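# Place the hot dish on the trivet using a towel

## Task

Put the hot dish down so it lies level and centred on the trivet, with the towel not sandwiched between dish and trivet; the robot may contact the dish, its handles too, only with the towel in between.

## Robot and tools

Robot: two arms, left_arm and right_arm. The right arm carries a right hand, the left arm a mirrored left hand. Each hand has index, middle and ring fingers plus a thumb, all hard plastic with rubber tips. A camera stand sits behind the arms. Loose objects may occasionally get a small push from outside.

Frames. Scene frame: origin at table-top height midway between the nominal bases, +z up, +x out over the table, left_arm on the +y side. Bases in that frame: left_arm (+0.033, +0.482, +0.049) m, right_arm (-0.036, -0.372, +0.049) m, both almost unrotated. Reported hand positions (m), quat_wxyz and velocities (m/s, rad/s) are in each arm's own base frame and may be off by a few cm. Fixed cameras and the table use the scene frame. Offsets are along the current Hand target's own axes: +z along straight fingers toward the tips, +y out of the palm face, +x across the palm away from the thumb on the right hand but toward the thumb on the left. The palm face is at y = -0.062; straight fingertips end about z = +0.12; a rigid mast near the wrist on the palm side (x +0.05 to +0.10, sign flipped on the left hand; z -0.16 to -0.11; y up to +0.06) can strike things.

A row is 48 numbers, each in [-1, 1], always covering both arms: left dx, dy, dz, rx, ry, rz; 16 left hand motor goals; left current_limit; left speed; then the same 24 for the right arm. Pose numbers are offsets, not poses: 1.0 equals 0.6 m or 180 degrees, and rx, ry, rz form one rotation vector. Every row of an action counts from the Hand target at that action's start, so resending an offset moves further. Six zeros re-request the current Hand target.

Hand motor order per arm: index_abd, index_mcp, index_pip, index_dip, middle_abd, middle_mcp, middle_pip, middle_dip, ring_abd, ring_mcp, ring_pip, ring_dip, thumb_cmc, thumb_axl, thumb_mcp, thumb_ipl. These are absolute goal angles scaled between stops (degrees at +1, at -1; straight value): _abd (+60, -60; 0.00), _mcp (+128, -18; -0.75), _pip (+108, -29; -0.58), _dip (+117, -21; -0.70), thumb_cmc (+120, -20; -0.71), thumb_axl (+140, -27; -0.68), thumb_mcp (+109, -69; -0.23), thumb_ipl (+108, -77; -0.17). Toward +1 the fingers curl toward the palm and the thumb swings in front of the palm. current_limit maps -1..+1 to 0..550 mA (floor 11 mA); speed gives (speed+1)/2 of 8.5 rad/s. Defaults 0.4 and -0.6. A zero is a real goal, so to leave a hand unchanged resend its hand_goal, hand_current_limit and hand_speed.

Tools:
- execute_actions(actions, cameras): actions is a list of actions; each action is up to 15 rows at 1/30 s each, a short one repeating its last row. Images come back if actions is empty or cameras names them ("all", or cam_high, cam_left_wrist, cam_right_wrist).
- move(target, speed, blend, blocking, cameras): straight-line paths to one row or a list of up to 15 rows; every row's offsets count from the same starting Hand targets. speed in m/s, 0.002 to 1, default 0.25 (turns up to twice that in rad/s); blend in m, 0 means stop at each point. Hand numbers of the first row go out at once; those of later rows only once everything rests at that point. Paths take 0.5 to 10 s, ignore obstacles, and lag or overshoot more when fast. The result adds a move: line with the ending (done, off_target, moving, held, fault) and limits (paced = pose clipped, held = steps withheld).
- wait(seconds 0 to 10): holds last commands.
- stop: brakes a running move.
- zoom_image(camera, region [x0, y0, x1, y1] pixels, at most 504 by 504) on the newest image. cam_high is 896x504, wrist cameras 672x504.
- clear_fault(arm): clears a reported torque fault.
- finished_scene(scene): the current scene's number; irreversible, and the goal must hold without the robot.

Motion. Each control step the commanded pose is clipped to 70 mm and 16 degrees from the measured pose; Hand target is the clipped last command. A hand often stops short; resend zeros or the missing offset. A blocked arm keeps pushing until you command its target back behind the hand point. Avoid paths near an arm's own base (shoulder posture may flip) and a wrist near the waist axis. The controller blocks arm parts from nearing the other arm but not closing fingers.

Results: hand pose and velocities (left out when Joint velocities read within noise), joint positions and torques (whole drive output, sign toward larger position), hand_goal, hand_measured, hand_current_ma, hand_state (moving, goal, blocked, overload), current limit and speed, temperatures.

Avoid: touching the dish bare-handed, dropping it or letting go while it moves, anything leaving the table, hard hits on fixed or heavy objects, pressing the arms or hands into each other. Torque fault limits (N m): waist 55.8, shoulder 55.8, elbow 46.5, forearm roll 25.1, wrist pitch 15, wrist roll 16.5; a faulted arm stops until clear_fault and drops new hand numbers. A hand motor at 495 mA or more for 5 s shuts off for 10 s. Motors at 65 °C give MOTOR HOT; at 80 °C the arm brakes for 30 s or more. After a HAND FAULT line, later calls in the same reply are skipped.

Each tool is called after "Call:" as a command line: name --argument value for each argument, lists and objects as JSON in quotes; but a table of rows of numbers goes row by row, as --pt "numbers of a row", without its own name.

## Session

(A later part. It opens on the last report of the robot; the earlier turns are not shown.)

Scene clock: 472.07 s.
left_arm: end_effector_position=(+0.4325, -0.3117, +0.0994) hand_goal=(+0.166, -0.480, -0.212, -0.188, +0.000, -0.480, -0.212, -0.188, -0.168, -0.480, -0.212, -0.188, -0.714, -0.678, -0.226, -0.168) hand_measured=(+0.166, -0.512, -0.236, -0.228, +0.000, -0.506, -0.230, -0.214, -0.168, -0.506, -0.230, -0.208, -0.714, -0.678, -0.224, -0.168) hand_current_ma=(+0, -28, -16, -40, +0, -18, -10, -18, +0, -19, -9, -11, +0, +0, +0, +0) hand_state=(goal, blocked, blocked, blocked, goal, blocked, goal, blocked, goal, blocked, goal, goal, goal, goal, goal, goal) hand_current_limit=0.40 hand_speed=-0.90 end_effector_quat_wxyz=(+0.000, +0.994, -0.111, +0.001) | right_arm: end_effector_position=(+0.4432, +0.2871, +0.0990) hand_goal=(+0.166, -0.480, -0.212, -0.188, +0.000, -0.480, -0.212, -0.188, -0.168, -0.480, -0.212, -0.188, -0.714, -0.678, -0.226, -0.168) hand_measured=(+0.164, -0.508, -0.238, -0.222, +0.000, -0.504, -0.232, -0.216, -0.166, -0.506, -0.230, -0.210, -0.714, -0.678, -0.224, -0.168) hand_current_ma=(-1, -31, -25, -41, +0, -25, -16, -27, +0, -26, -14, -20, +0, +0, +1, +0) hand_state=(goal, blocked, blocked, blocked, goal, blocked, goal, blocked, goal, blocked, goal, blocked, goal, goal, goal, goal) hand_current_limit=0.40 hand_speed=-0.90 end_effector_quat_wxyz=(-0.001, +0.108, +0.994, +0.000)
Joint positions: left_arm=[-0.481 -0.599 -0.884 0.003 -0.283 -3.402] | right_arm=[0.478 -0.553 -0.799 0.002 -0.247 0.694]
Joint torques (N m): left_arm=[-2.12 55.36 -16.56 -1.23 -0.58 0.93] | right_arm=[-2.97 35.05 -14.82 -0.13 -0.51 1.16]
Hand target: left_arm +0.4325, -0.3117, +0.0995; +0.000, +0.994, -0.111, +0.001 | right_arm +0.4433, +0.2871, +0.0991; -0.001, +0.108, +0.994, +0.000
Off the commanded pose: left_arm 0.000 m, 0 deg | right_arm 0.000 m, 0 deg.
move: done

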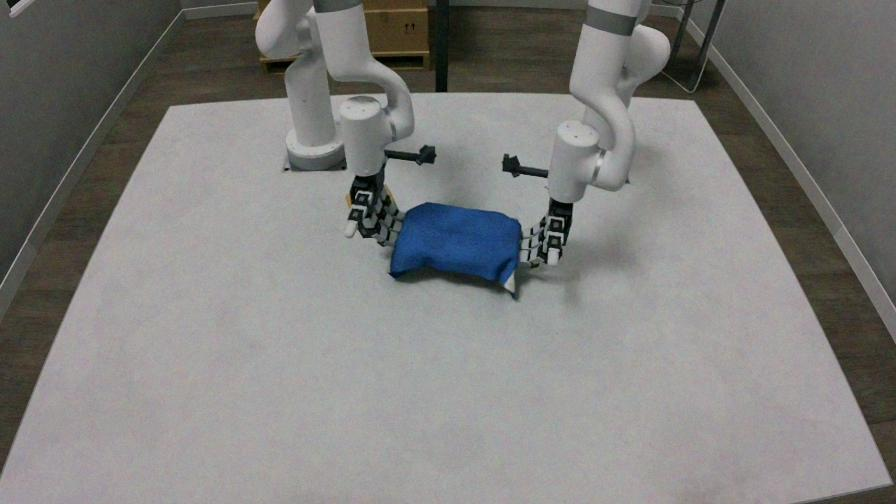

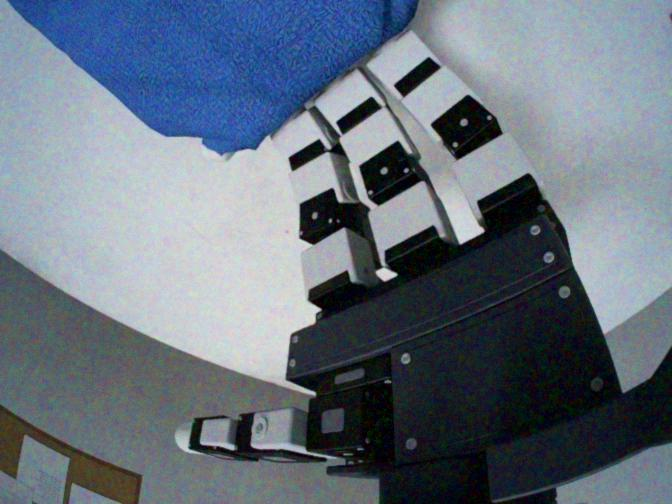

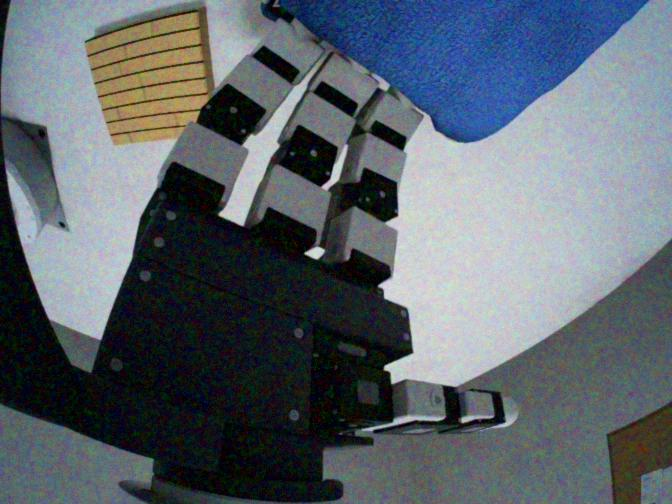

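Call:
move --pt "-0.044 0.089 -0.0333 0 0 0 0.167 -0.479 -0.212 -0.188 0 -0.479 -0.212 -0.188 -0.167 -0.479 -0.212 -0.188 -0.714 -0.678 -0.226 -0.168 0.4 -0.9 0.044 -0.089 -0.0333 0 0 0 0.167 -0.479 -0.212 -0.188 0 -0.479 -0.212 -0.188 -0.167 -0.479 -0.212 -0.188 -0.714 -0.678 -0.226 -0.168 0.4 -0.9" --pt "-0.2197 0.4445 -0.0333 0 0 0 0.167 -0.479 -0.212 -0.188 0 -0.479 -0.212 -0.188 -0.167 -0.479 -0.212 -0.188 -0.714 -0.678 -0.226 -0.168 0.4 -0.9 0.2203 -0.444 -0.0333 0 0 0 0.167 -0.479 -0.212 -0.188 0 -0.479 -0.212 -0.188 -0.167 -0.479 -0.212 -0.188 -0.714 -0.678 -0.226 -0.168 0.4 -0.9" --speed 0.08 --blend 0.02 --cameras '["all"]'

Call:
zoom_image --camera "cam_high" --region '[260, 90, 540, 270]'

Scene clock: 487.37 s.
left_arm: end_effector_position=(+0.2449, -0.5426, +0.1192) hand_goal=(+0.166, -0.480, -0.212, -0.188, +0.000, -0.480, -0.212, -0.188, -0.168, -0.480, -0.212, -0.188, -0.714, -0.678, -0.226, -0.168) hand_measured=(+0.166, -0.520, -0.238, -0.228, +0.000, -0.510, -0.232, -0.214, -0.168, -0.508, -0.230, -0.208, -0.714, -0.678, -0.224, -0.168) hand_current_ma=(+0, -40, -18, -37, +0, -24, -12, -17, +0, -22, -9, -11, +0, +0, +0, +0) hand_state=(goal, blocked, blocked, blocked, goal, blocked, blocked, blocked, goal, blocked, goal, goal, goal, goal, goal, goal) hand_current_limit=0.40 hand_speed=-0.90 end_effector_quat_wxyz=(+0.000, +0.994, -0.111, +0.001) | right_arm: end_effector_position=(+0.2569, +0.0554, +0.1193) hand_goal=(+0.166, -0.480, -0.212, -0.188, +0.000, -0.480, -0.212, -0.188, -0.168, -0.480, -0.212, -0.188, -0.714, -0.678, -0.226, -0.168) hand_measured=(+0.164, -0.518, -0.242, -0.222, +0.000, -0.516, -0.234, -0.214, -0.166, -0.514, -0.232, -0.210, -0.714, -0.678, -0.224, -0.168) hand_current_ma=(-1, -52, -32, -41, +0, -45, -19, -25, +0, -41, -16, -18, +0, +0, +1, +0) hand_state=(goal, blocked, blocked, blocked, goal, blocked, blocked, blocked, goal, blocked, blocked, blocked, goal, goal, goal, goal) hand_current_limit=0.40 hand_speed=-0.90 end_effector_quat_wxyz=(+0.000, +0.108, +0.994, -0.001)
Joint positions: left_arm=[-1.083 -0.609 -0.972 0.004 -0.363 -4.005] | right_arm=[-0.102 -0.09 -0.168 -0.025 -0.079 0.14]
Joint torques (N m): left_arm=[-4.82 46.81 -25.39 2.91 -0.23 -0.47] | right_arm=[-3.1 9.75 -10.47 2.03 1.6 -0.72]
Hand target: left_arm +0.2449, -0.5426, +0.1192; +0.000, +0.994, -0.111, +0.001 | right_arm +0.2569, +0.0554, +0.1193; -0.001, +0.108, +0.994, +0.000
Off the commanded pose: left_arm 0.000 m, 0 deg | right_arm 0.000 m, 0 deg.
move: done

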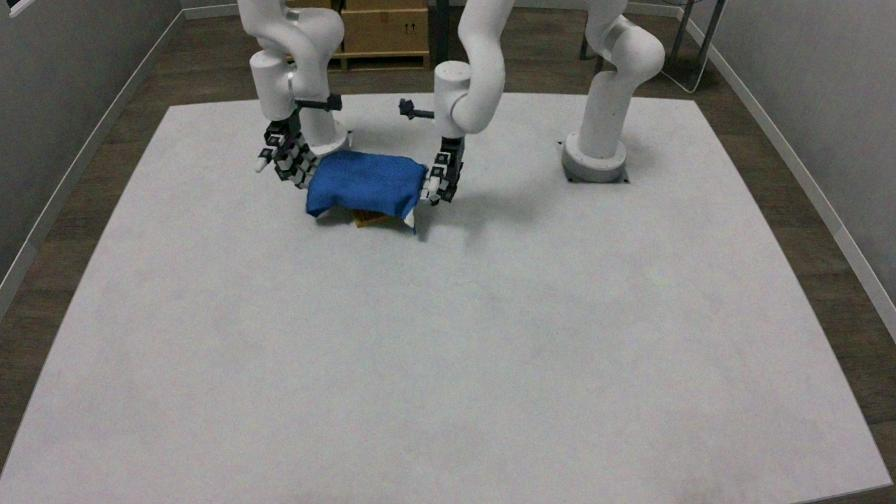

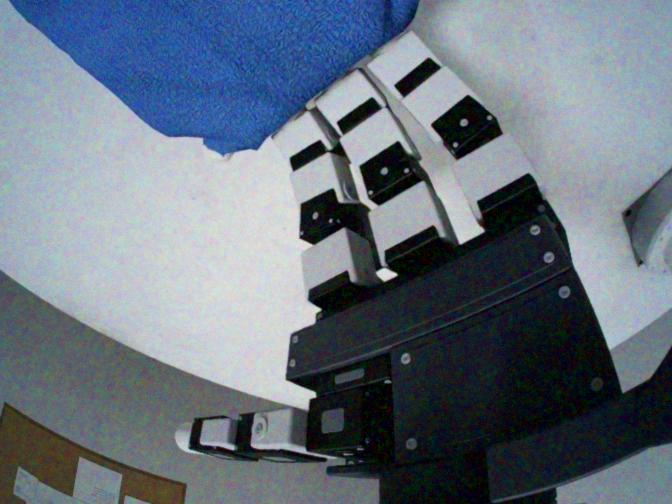

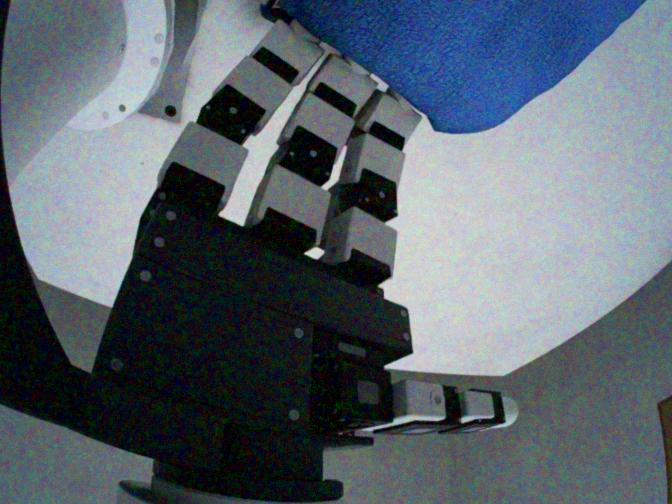

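Scaled by 1.800 from the camera's 896x504 image, which has a finer 1280x720 frame.

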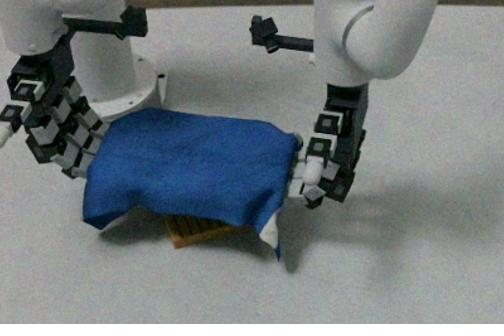

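Call:
zoom_image --camera "cam_high" --region '[280, 130, 460, 250]'

Scaled by 2.800 from the camera's 896x504 image, which has a finer 1280x720 frame.

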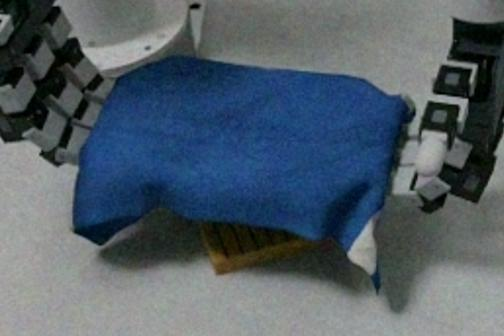

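Call:
move --target '[0,0,0.0667,0,0,0,0.167,-0.479,-0.212,-0.188,0,-0.479,-0.212,-0.188,-0.167,-0.479,-0.212,-0.188,-0.714,-0.678,-0.226,-0.168,0.4,-0.9,0,0,0.0667,0,0,0,0.167,-0.479,-0.212,-0.188,0,-0.479,-0.212,-0.188,-0.167,-0.479,-0.212,-0.188,-0.714,-0.678,-0.226,-0.168,0.4,-0.9]' --speed 0.06 --cameras '["all"]'

Call:
zoom_image --camera "cam_high" --region '[280, 130, 460, 250]'

Scene clock: 499.93 s.
left_arm: end_effector_position=(+0.2450, -0.5426, +0.0792) hand_goal=(+0.166, -0.480, -0.212, -0.188, +0.000, -0.480, -0.212, -0.188, -0.168, -0.480, -0.212, -0.188, -0.714, -0.678, -0.226, -0.168) hand_measured=(+0.166, -0.520, -0.238, -0.228, +0.000, -0.510, -0.232, -0.214, -0.168, -0.508, -0.230, -0.208, -0.714, -0.678, -0.224, -0.168) hand_current_ma=(+0, -40, -18, -37, +0, -24, -12, -17, +0, -22, -9, -11, +0, +0, +0, +0) hand_state=(goal, blocked, blocked, blocked, goal, blocked, blocked, blocked, goal, blocked, goal, goal, goal, goal, goal, goal) hand_current_limit=0.40 hand_speed=-0.90 end_effector_quat_wxyz=(+0.000, +0.994, -0.111, +0.001) | right_arm: end_effector_position=(+0.2568, +0.0554, +0.0793) hand_goal=(+0.166, -0.480, -0.212, -0.188, +0.000, -0.480, -0.212, -0.188, -0.168, -0.480, -0.212, -0.188, -0.714, -0.678, -0.226, -0.168) hand_measured=(+0.164, -0.518, -0.242, -0.222, +0.000, -0.516, -0.234, -0.214, -0.166, -0.514, -0.232, -0.210, -0.714, -0.678, -0.224, -0.168) hand_current_ma=(-1, -52, -32, -41, +0, -45, -19, -25, +0, -41, -17, -18, +0, +0, +1, +0) hand_state=(goal, blocked, blocked, blocked, goal, blocked, blocked, blocked, goal, blocked, blocked, blocked, goal, goal, goal, goal) hand_current_limit=0.40 hand_speed=-0.90 end_effector_quat_wxyz=(-0.001, +0.108, +0.994, +0.000)
Joint positions: left_arm=[-1.083 -0.692 -0.983 0.005 -0.29 -4.006] | right_arm=[-0.105 -0.287 -0.189 -0.001 0.098 0.113]
Joint torques (N m): left_arm=[5.5 48.54 -23.43 2.53 2.06 -0.43] | right_arm=[4.1 11.92 -12.31 1.53 1.5 -0.77]
Hand target: left_arm +0.2450, -0.5426, +0.0791; +0.000, +0.994, -0.111, +0.001 | right_arm +0.2568, +0.0554, +0.0792; -0.001, +0.108, +0.994, +0.000
Off the commanded pose: left_arm 0.000 m, 0 deg | right_arm 0.000 m, 0 deg.
move: done

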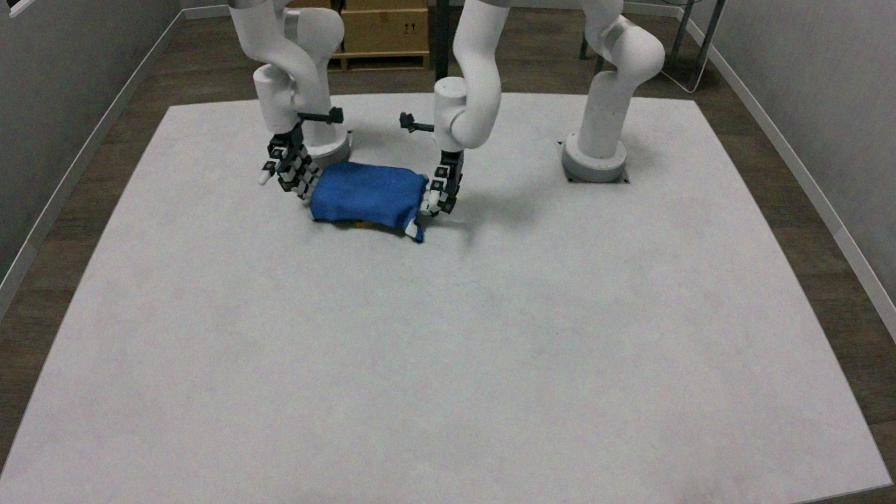

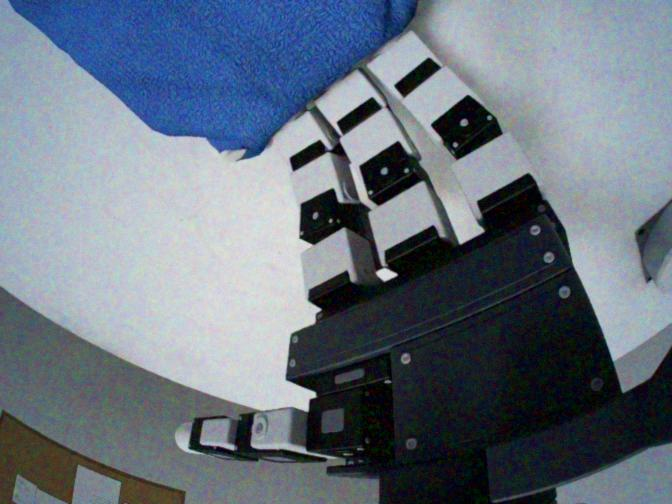

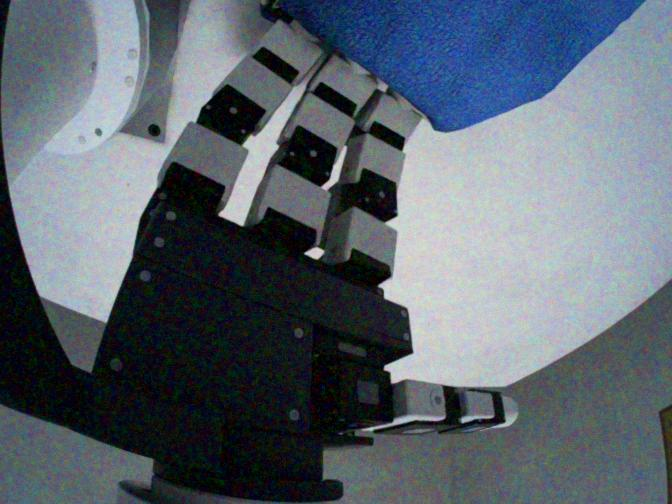

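Scaled by 2.800 from the camera's 896x504 image, which has a finer 1280x720 frame.

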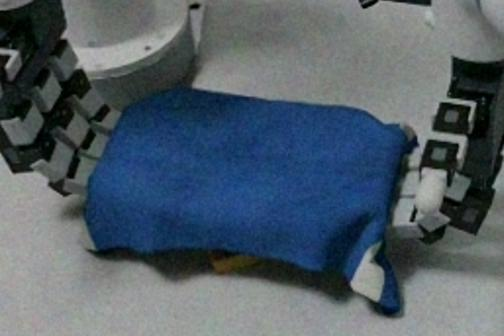

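Call:
move --target '[0,0,0.0233,0,0,0,0.167,-0.479,-0.212,-0.188,0,-0.479,-0.212,-0.188,-0.167,-0.479,-0.212,-0.188,-0.714,-0.678,-0.226,-0.168,0.4,-0.9,0,0,0.0233,0,0,0,0.167,-0.479,-0.212,-0.188,0,-0.479,-0.212,-0.188,-0.167,-0.479,-0.212,-0.188,-0.714,-0.678,-0.226,-0.168,0.4,-0.9]' --speed 0.03

Call:
move --target '[0,0,0.0067,0,0,0,0.167,-0.479,-0.212,-0.188,0,-0.479,-0.212,-0.188,-0.167,-0.479,-0.212,-0.188,-0.714,-0.678,-0.226,-0.168,0.4,-0.9,0,0,0.0067,0,0,0,0.167,-0.479,-0.212,-0.188,0,-0.479,-0.212,-0.188,-0.167,-0.479,-0.212,-0.188,-0.714,-0.678,-0.226,-0.168,0.4,-0.9]' --speed 0.02 --cameras '["cam_high"]'

Scene clock: 534.53 s.
left_arm: end_effector_position=(+0.2450, -0.5426, +0.0652) hand_goal=(+0.166, -0.480, -0.212, -0.188, +0.000, -0.480, -0.212, -0.188, -0.168, -0.480, -0.212, -0.188, -0.714, -0.678, -0.226, -0.168) hand_measured=(+0.166, -0.520, -0.238, -0.226, +0.000, -0.510, -0.232, -0.212, -0.168, -0.508, -0.230, -0.208, -0.714, -0.678, -0.224, -0.168) hand_current_ma=(+0, -40, -18, -36, +0, -24, -12, -17, +0, -22, -9, -11, +0, +0, +0, +0) hand_state=(goal, blocked, blocked, blocked, goal, blocked, blocked, blocked, goal, blocked, goal, goal, goal, goal, goal, goal) hand_current_limit=0.40 hand_speed=-0.90 end_effector_quat_wxyz=(+0.000, +0.994, -0.111, +0.001) | right_arm: end_effector_position=(+0.2568, +0.0554, +0.0653) hand_goal=(+0.166, -0.480, -0.212, -0.188, +0.000, -0.480, -0.212, -0.188, -0.168, -0.480, -0.212, -0.188, -0.714, -0.678, -0.226, -0.168) hand_measured=(+0.164, -0.518, -0.242, -0.222, +0.000, -0.516, -0.234, -0.214, -0.166, -0.514, -0.232, -0.210, -0.714, -0.678, -0.224, -0.168) hand_current_ma=(-1, -52, -32, -40, +0, -45, -19, -25, +0, -41, -17, -18, +0, +0, +1, +0) hand_state=(goal, blocked, blocked, blocked, goal, blocked, blocked, blocked, goal, blocked, blocked, blocked, goal, goal, goal, goal) hand_current_limit=0.40 hand_speed=-0.90 end_effector_quat_wxyz=(-0.001, +0.108, +0.994, +0.000)
Joint positions: left_arm=[-1.083 -0.722 -0.989 0.006 -0.266 -4.007] | right_arm=[-0.104 -0.356 -0.2 0.001 0.155 0.111]
Joint torques (N m): left_arm=[3.53 48.57 -23.81 2.36 1.96 -0.48] | right_arm=[3.9 11.45 -10.65 -0.39 1.29 0.42]
Hand target: left_arm +0.2450, -0.5426, +0.0652; +0.000, +0.994, -0.111, +0.001 | right_arm +0.2568, +0.0554, +0.0653; -0.001, +0.108, +0.994, +0.000
Off the commanded pose: left_arm 0.000 m, 0 deg | right_arm 0.000 m, 0 deg.
move: done

Scene clock: 535.33 s.
left_arm: end_effector_position=(+0.2450, -0.5426, +0.0612) hand_goal=(+0.166, -0.480, -0.212, -0.188, +0.000, -0.480, -0.212, -0.188, -0.168, -0.480, -0.212, -0.188, -0.714, -0.678, -0.226, -0.168) hand_measured=(+0.168, -0.520, -0.238, -0.212, +0.000, -0.510, -0.232, -0.210, -0.168, -0.508, -0.232, -0.208, -0.714, -0.678, -0.224, -0.168) hand_current_ma=(+0, -40, -18, -16, +0, -24, -12, -13, +0, -24, -11, -11, +0, +0, +0, +0) hand_state=(goal, blocked, blocked, blocked, goal, blocked, blocked, blocked, goal, blocked, goal, goal, goal, goal, goal, goal) hand_current_limit=0.40 hand_speed=-0.90 end_effector_quat_wxyz=(+0.000, +0.994, -0.111, +0.001) | right_arm: end_effector_position=(+0.2568, +0.0554, +0.0613) hand_goal=(+0.166, -0.480, -0.212, -0.188, +0.000, -0.480, -0.212, -0.188, -0.168, -0.480, -0.212, -0.188, -0.714, -0.678, -0.226, -0.168) hand_measured=(+0.164, -0.518, -0.242, -0.206, +0.000, -0.516, -0.234, -0.206, -0.166, -0.514, -0.234, -0.210, -0.714, -0.678, -0.224, -0.168) hand_current_ma=(+0, -52, -32, -14, +0, -45, -19, -15, +0, -41, -18, -18, +0, +0, +1, +0) hand_state=(goal, blocked, blocked, goal, goal, blocked, blocked, goal, goal, blocked, blocked, blocked, goal, goal, goal, goal) hand_current_limit=0.40 hand_speed=-0.90 end_effector_quat_wxyz=(-0.001, +0.108, +0.994, +0.000)
Joint positions: left_arm=[-1.083 -0.731 -0.991 0.006 -0.259 -4.007] | right_arm=[-0.104 -0.376 -0.203 0.001 0.172 0.111]
Joint torques (N m): left_arm=[3.97 50.81 -23.3 2.84 1.92 -0.54] | right_arm=[2.85 13.11 -10.33 -0.67 1.74 1.16]
Hand target: left_arm +0.2450, -0.5426, +0.0611; +0.000, +0.994, -0.111, +0.001 | right_arm +0.2568, +0.0554, +0.0612; -0.001, +0.108, +0.994, +0.000
Off the commanded pose: left_arm 0.000 m, 0 deg | right_arm 0.000 m, 0 deg.
move: done
Images, in order (width x height): cam_high 896x504.

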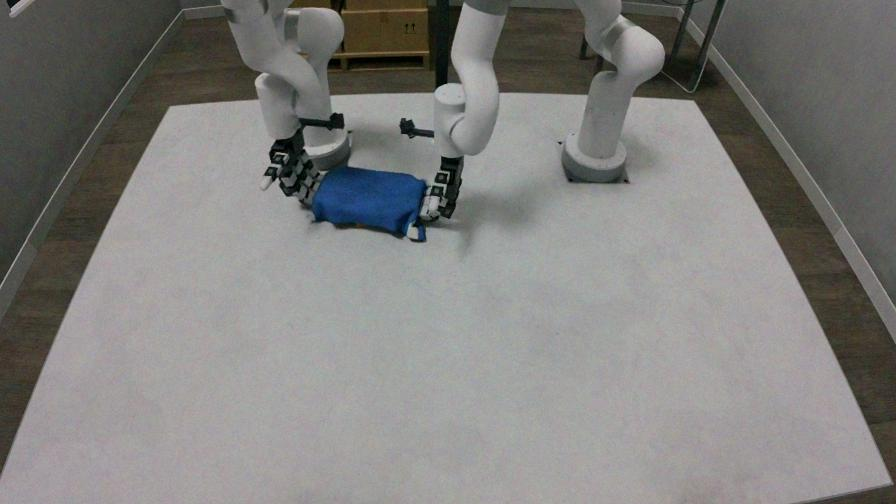

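Call:
move --target '[0,0,0.0067,0,0,0,0.167,-0.479,-0.212,-0.188,0,-0.479,-0.212,-0.188,-0.167,-0.479,-0.212,-0.188,-0.714,-0.678,-0.226,-0.168,0.4,-0.9,0,0,0.0067,0,0,0,0.167,-0.479,-0.212,-0.188,0,-0.479,-0.212,-0.188,-0.167,-0.479,-0.212,-0.188,-0.714,-0.678,-0.226,-0.168,0.4,-0.9]' --speed 0.02

Call:
move --target '[0,0,0.0067,0,0,0,0.167,-0.479,-0.212,-0.188,0,-0.479,-0.212,-0.188,-0.167,-0.479,-0.212,-0.188,-0.714,-0.678,-0.226,-0.168,0.4,-0.9,0,0,0.0067,0,0,0,0.167,-0.479,-0.212,-0.188,0,-0.479,-0.212,-0.188,-0.167,-0.479,-0.212,-0.188,-0.714,-0.678,-0.226,-0.168,0.4,-0.9]' --speed 0.02 --cameras '["all"]'

Call:
zoom_image --camera "cam_high" --region '[280, 130, 460, 250]'

Scene clock: 546.43 s.
left_arm: end_effector_position=(+0.2450, -0.5426, +0.0572) hand_goal=(+0.166, -0.480, -0.212, -0.188, +0.000, -0.480, -0.212, -0.188, -0.168, -0.480, -0.212, -0.188, -0.714, -0.678, -0.226, -0.168) hand_measured=(+0.168, -0.514, -0.230, -0.198, +0.000, -0.506, -0.228, -0.194, -0.168, -0.508, -0.228, -0.194, -0.714, -0.678, -0.224, -0.168) hand_current_ma=(+0, -31, -10, -3, +0, -21, -7, -1, +0, -22, -8, -2, +0, +0, +0, +0) hand_state=(goal, blocked, goal, goal, goal, blocked, goal, goal, goal, blocked, goal, goal, goal, goal, goal, goal) hand_current_limit=0.40 hand_speed=-0.90 end_effector_quat_wxyz=(+0.000, +0.994, -0.111, +0.001) | right_arm: end_effector_position=(+0.2568, +0.0554, +0.0573) hand_goal=(+0.166, -0.480, -0.212, -0.188, +0.000, -0.480, -0.212, -0.188, -0.168, -0.480, -0.212, -0.188, -0.714, -0.678, -0.226, -0.168) hand_measured=(+0.166, -0.500, -0.226, -0.194, +0.000, -0.498, -0.222, -0.192, -0.166, -0.500, -0.224, -0.192, -0.714, -0.678, -0.224, -0.168) hand_current_ma=(+0, -18, -8, -2, +0, -15, -5, -1, +0, -19, -6, -1, +0, +0, +1, +0) hand_state=(goal, blocked, goal, goal, goal, goal, goal, goal, goal, blocked, goal, goal, goal, goal, goal, goal) hand_current_limit=0.40 hand_speed=-0.90 end_effector_quat_wxyz=(-0.001, +0.108, +0.994, +0.000)
Joint positions: left_arm=[-1.083 -0.74 -0.993 0.006 -0.252 -4.007] | right_arm=[-0.104 -0.396 -0.207 0.001 0.188 0.111]
Joint torques (N m): left_arm=[4.94 45.88 -21.84 2.3 1.85 -0.63] | right_arm=[-1.79 13.98 -9.2 -0.95 1.46 1.01]
Hand target: left_arm +0.2450, -0.5426, +0.0571; +0.000, +0.994, -0.111, +0.001 | right_arm +0.2568, +0.0554, +0.0572; -0.001, +0.108, +0.994, +0.000
Off the commanded pose: left_arm 0.000 m, 0 deg | right_arm 0.000 m, 0 deg.
move: done

Scene clock: 547.23 s.
left_arm: end_effector_position=(+0.2450, -0.5426, +0.0531) hand_goal=(+0.166, -0.480, -0.212, -0.188, +0.000, -0.480, -0.212, -0.188, -0.168, -0.480, -0.212, -0.188, -0.714, -0.678, -0.226, -0.168) hand_measured=(+0.168, -0.496, -0.222, -0.194, +0.000, -0.490, -0.218, -0.192, -0.168, -0.490, -0.218, -0.192, -0.714, -0.678, -0.224, -0.168) hand_current_ma=(+0, -9, -3, -1, +0, -3, -1, +0, +0, -4, -1, +0, +0, +0, +0, +0) hand_state=(goal, goal, goal, goal, goal, goal, goal, goal, goal, goal, goal, goal, goal, goal, goal, goal) hand_current_limit=0.40 hand_speed=-0.90 end_effector_quat_wxyz=(+0.000, +0.994, -0.111, +0.001) | right_arm: end_effector_position=(+0.2568, +0.0554, +0.0532) hand_goal=(+0.166, -0.480, -0.212, -0.188, +0.000, -0.480, -0.212, -0.188, -0.168, -0.480, -0.212, -0.188, -0.714, -0.678, -0.226, -0.168) hand_measured=(+0.166, -0.490, -0.218, -0.192, +0.000, -0.490, -0.218, -0.192, -0.166, -0.490, -0.216, -0.190, -0.714, -0.678, -0.224, -0.168) hand_current_ma=(+0, -5, -2, -1, +0, -6, -2, -1, +0, -6, -1, +0, +0, +0, +1, +0) hand_state=(goal, goal, goal, goal, goal, goal, goal, goal, goal, goal, goal, goal, goal, goal, goal, goal) hand_current_limit=0.40 hand_speed=-0.90 end_effector_quat_wxyz=(-0.001, +0.108, +0.994, +0.000)
Joint positions: left_arm=[-1.083 -0.749 -0.995 0.006 -0.245 -4.007] | right_arm=[-0.104 -0.415 -0.211 0.001 0.203 0.112]
Joint torques (N m): left_arm=[5.11 46.5 -20.39 2.59 1.13 -0.6] | right_arm=[-1.72 15.19 -8.49 -0.79 1.46 1.09]
Hand target: left_arm +0.2450, -0.5426, +0.0531; +0.000, +0.994, -0.111, +0.001 | right_arm +0.2568, +0.0554, +0.0532; -0.001, +0.108, +0.994, +0.000
Off the commanded pose: left_arm 0.000 m, 0 deg | right_arm 0.000 m, 0 deg.
move: done

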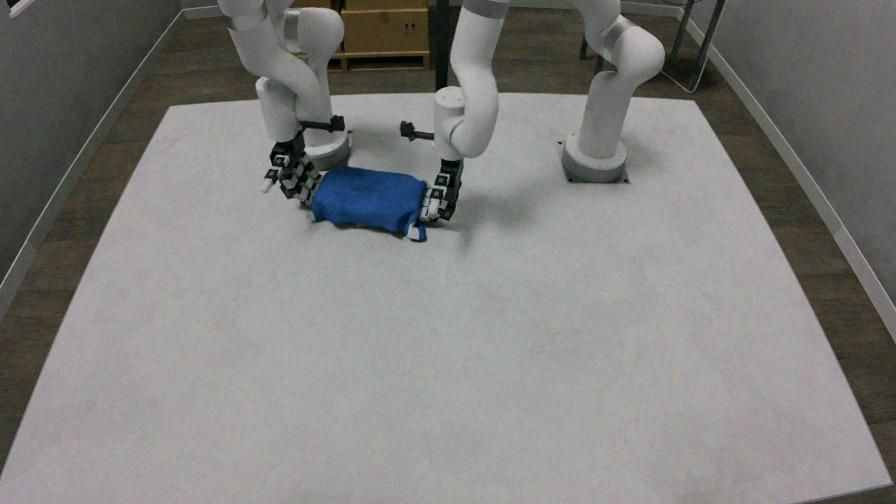

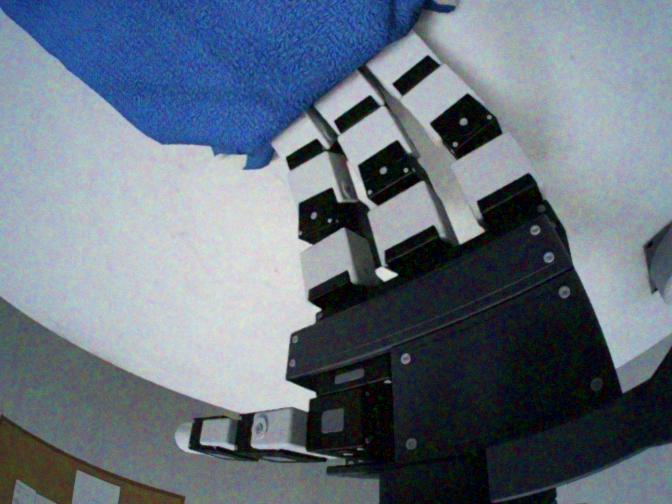

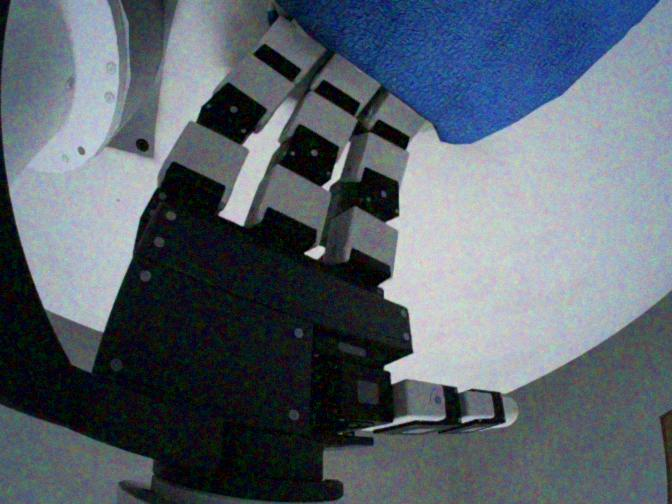

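Scaled by 2.800 from the camera's 896x504 image, which has a finer 1280x720 frame.

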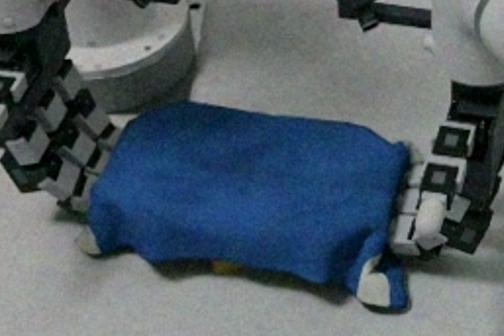

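Call:
move --pt "0 0 0 0 0 0 0.167 -0.479 -0.212 -0.45 0 -0.479 -0.212 -0.45 -0.167 -0.479 -0.212 -0.45 -0.714 -0.678 -0.226 -0.168 0.4 -0.9 0 0 0 0 0 0 0.167 -0.479 -0.212 -0.45 0 -0.479 -0.212 -0.45 -0.167 -0.479 -0.212 -0.45 -0.714 -0.678 -0.226 -0.168 0.4 -0.9" --pt "0 -0.1167 0 0 0 0 0.167 -0.479 -0.212 -0.45 0 -0.479 -0.212 -0.45 -0.167 -0.479 -0.212 -0.45 -0.714 -0.678 -0.226 -0.168 0.4 -0.9 0 -0.1167 0 0 0 0 0.167 -0.479 -0.212 -0.45 0 -0.479 -0.212 -0.45 -0.167 -0.479 -0.212 -0.45 -0.714 -0.678 -0.226 -0.168 0.4 -0.9" --speed 0.05 --cameras '["all"]'

Call:
zoom_image --camera "cam_high" --region '[280, 130, 460, 250]'

Scene clock: 562.43 s.
left_arm: end_effector_position=(+0.2605, -0.4743, +0.0531) hand_goal=(+0.166, -0.480, -0.212, -0.450, +0.000, -0.480, -0.212, -0.450, -0.168, -0.480, -0.212, -0.450, -0.714, -0.678, -0.226, -0.168) hand_measured=(+0.168, -0.488, -0.216, -0.448, +0.000, -0.488, -0.216, -0.448, -0.168, -0.488, -0.218, -0.448, -0.714, -0.678, -0.224, -0.168) hand_current_ma=(+0, -3, -1, +0, +0, -2, -1, +0, +0, -2, -1, +0, +0, +0, +0, +0) hand_state=(goal, goal, goal, goal, goal, goal, goal, goal, goal, goal, goal, goal, goal, goal, goal, goal) hand_current_limit=0.40 hand_speed=-0.90 end_effector_quat_wxyz=(+0.000, +0.994, -0.111, +0.001) | right_arm: end_effector_position=(+0.2417, -0.0130, +0.0532) hand_goal=(+0.166, -0.480, -0.212, -0.450, +0.000, -0.480, -0.212, -0.450, -0.168, -0.480, -0.212, -0.450, -0.714, -0.678, -0.226, -0.168) hand_measured=(+0.166, -0.486, -0.216, -0.448, +0.000, -0.490, -0.218, -0.448, -0.166, -0.482, -0.212, -0.448, -0.714, -0.678, -0.224, -0.168) hand_current_ma=(+0, -2, -1, +1, +0, -5, -2, +0, +0, +0, +0, +0, +0, +0, +1, +0) hand_state=(goal, goal, goal, goal, goal, goal, goal, goal, goal, goal, goal, goal, goal, goal, goal, goal) hand_current_limit=0.40 hand_speed=-0.90 end_effector_quat_wxyz=(-0.001, +0.108, +0.994, +0.000)
Joint positions: left_arm=[-0.984 -0.678 -0.846 0.009 -0.168 -3.911] | right_arm=[-0.425 -0.418 -0.219 0.002 0.198 -0.21]
Joint torques (N m): left_arm=[4.32 49.15 -12.21 -2.54 1.31 0.74] | right_arm=[-2.27 22.92 -8.97 1.58 -0.74 -0.75]
Hand target: left_arm +0.2605, -0.4743, +0.0531; +0.000, +0.994, -0.111, +0.001 | right_arm +0.2417, -0.0130, +0.0532; -0.001, +0.108, +0.994, +0.000
Off the commanded pose: left_arm 0.000 m, 0 deg | right_arm 0.000 m, 0 deg.
move: done

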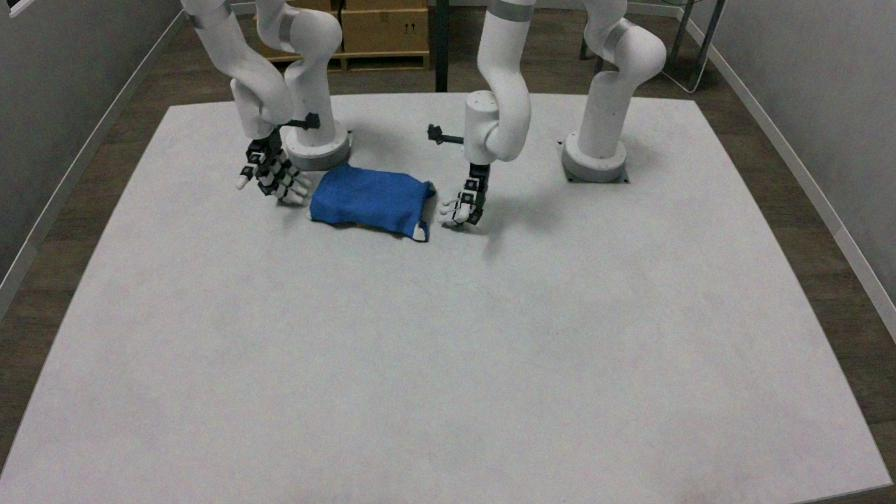

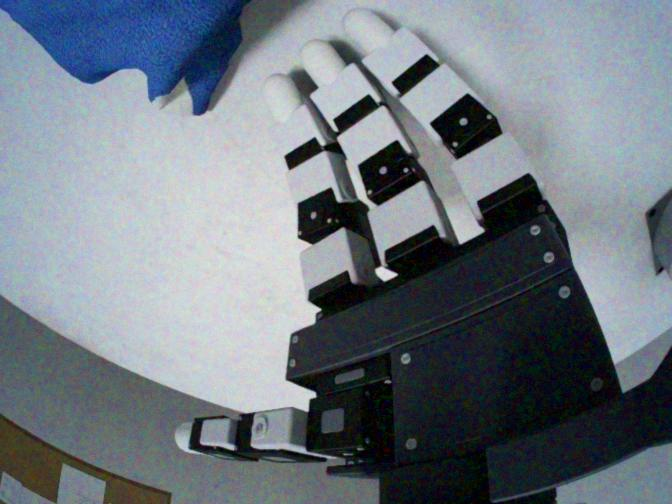

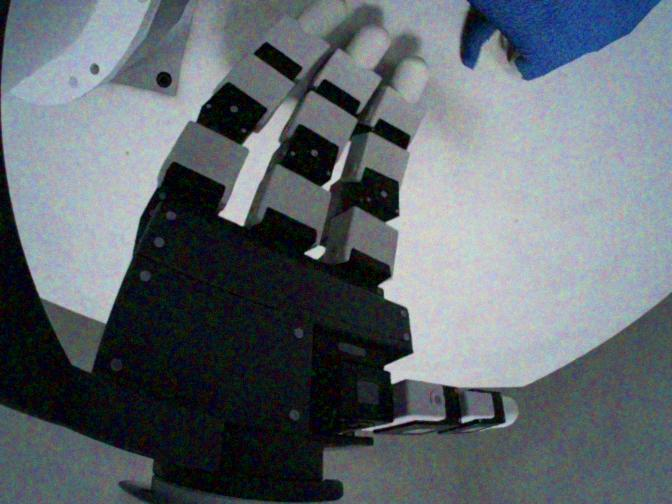

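Scaled by 2.800 from the camera's 896x504 image, which has a finer 1280x720 frame.

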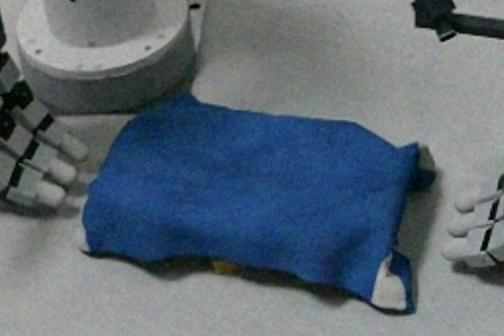

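Call:
zoom_image --camera "cam_high" --region '[300, 155, 445, 250]'

Scaled by 3.476 from the camera's 896x504 image, which has a finer 1280x720 frame.

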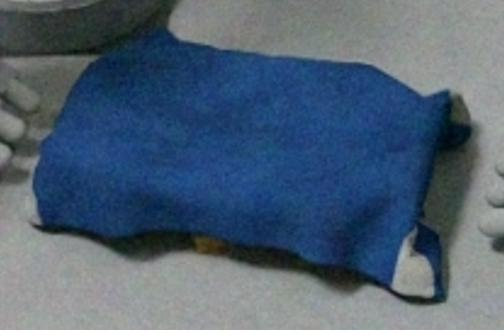

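Call:
finished_scene --scene 2

The scene is finished: the task was done.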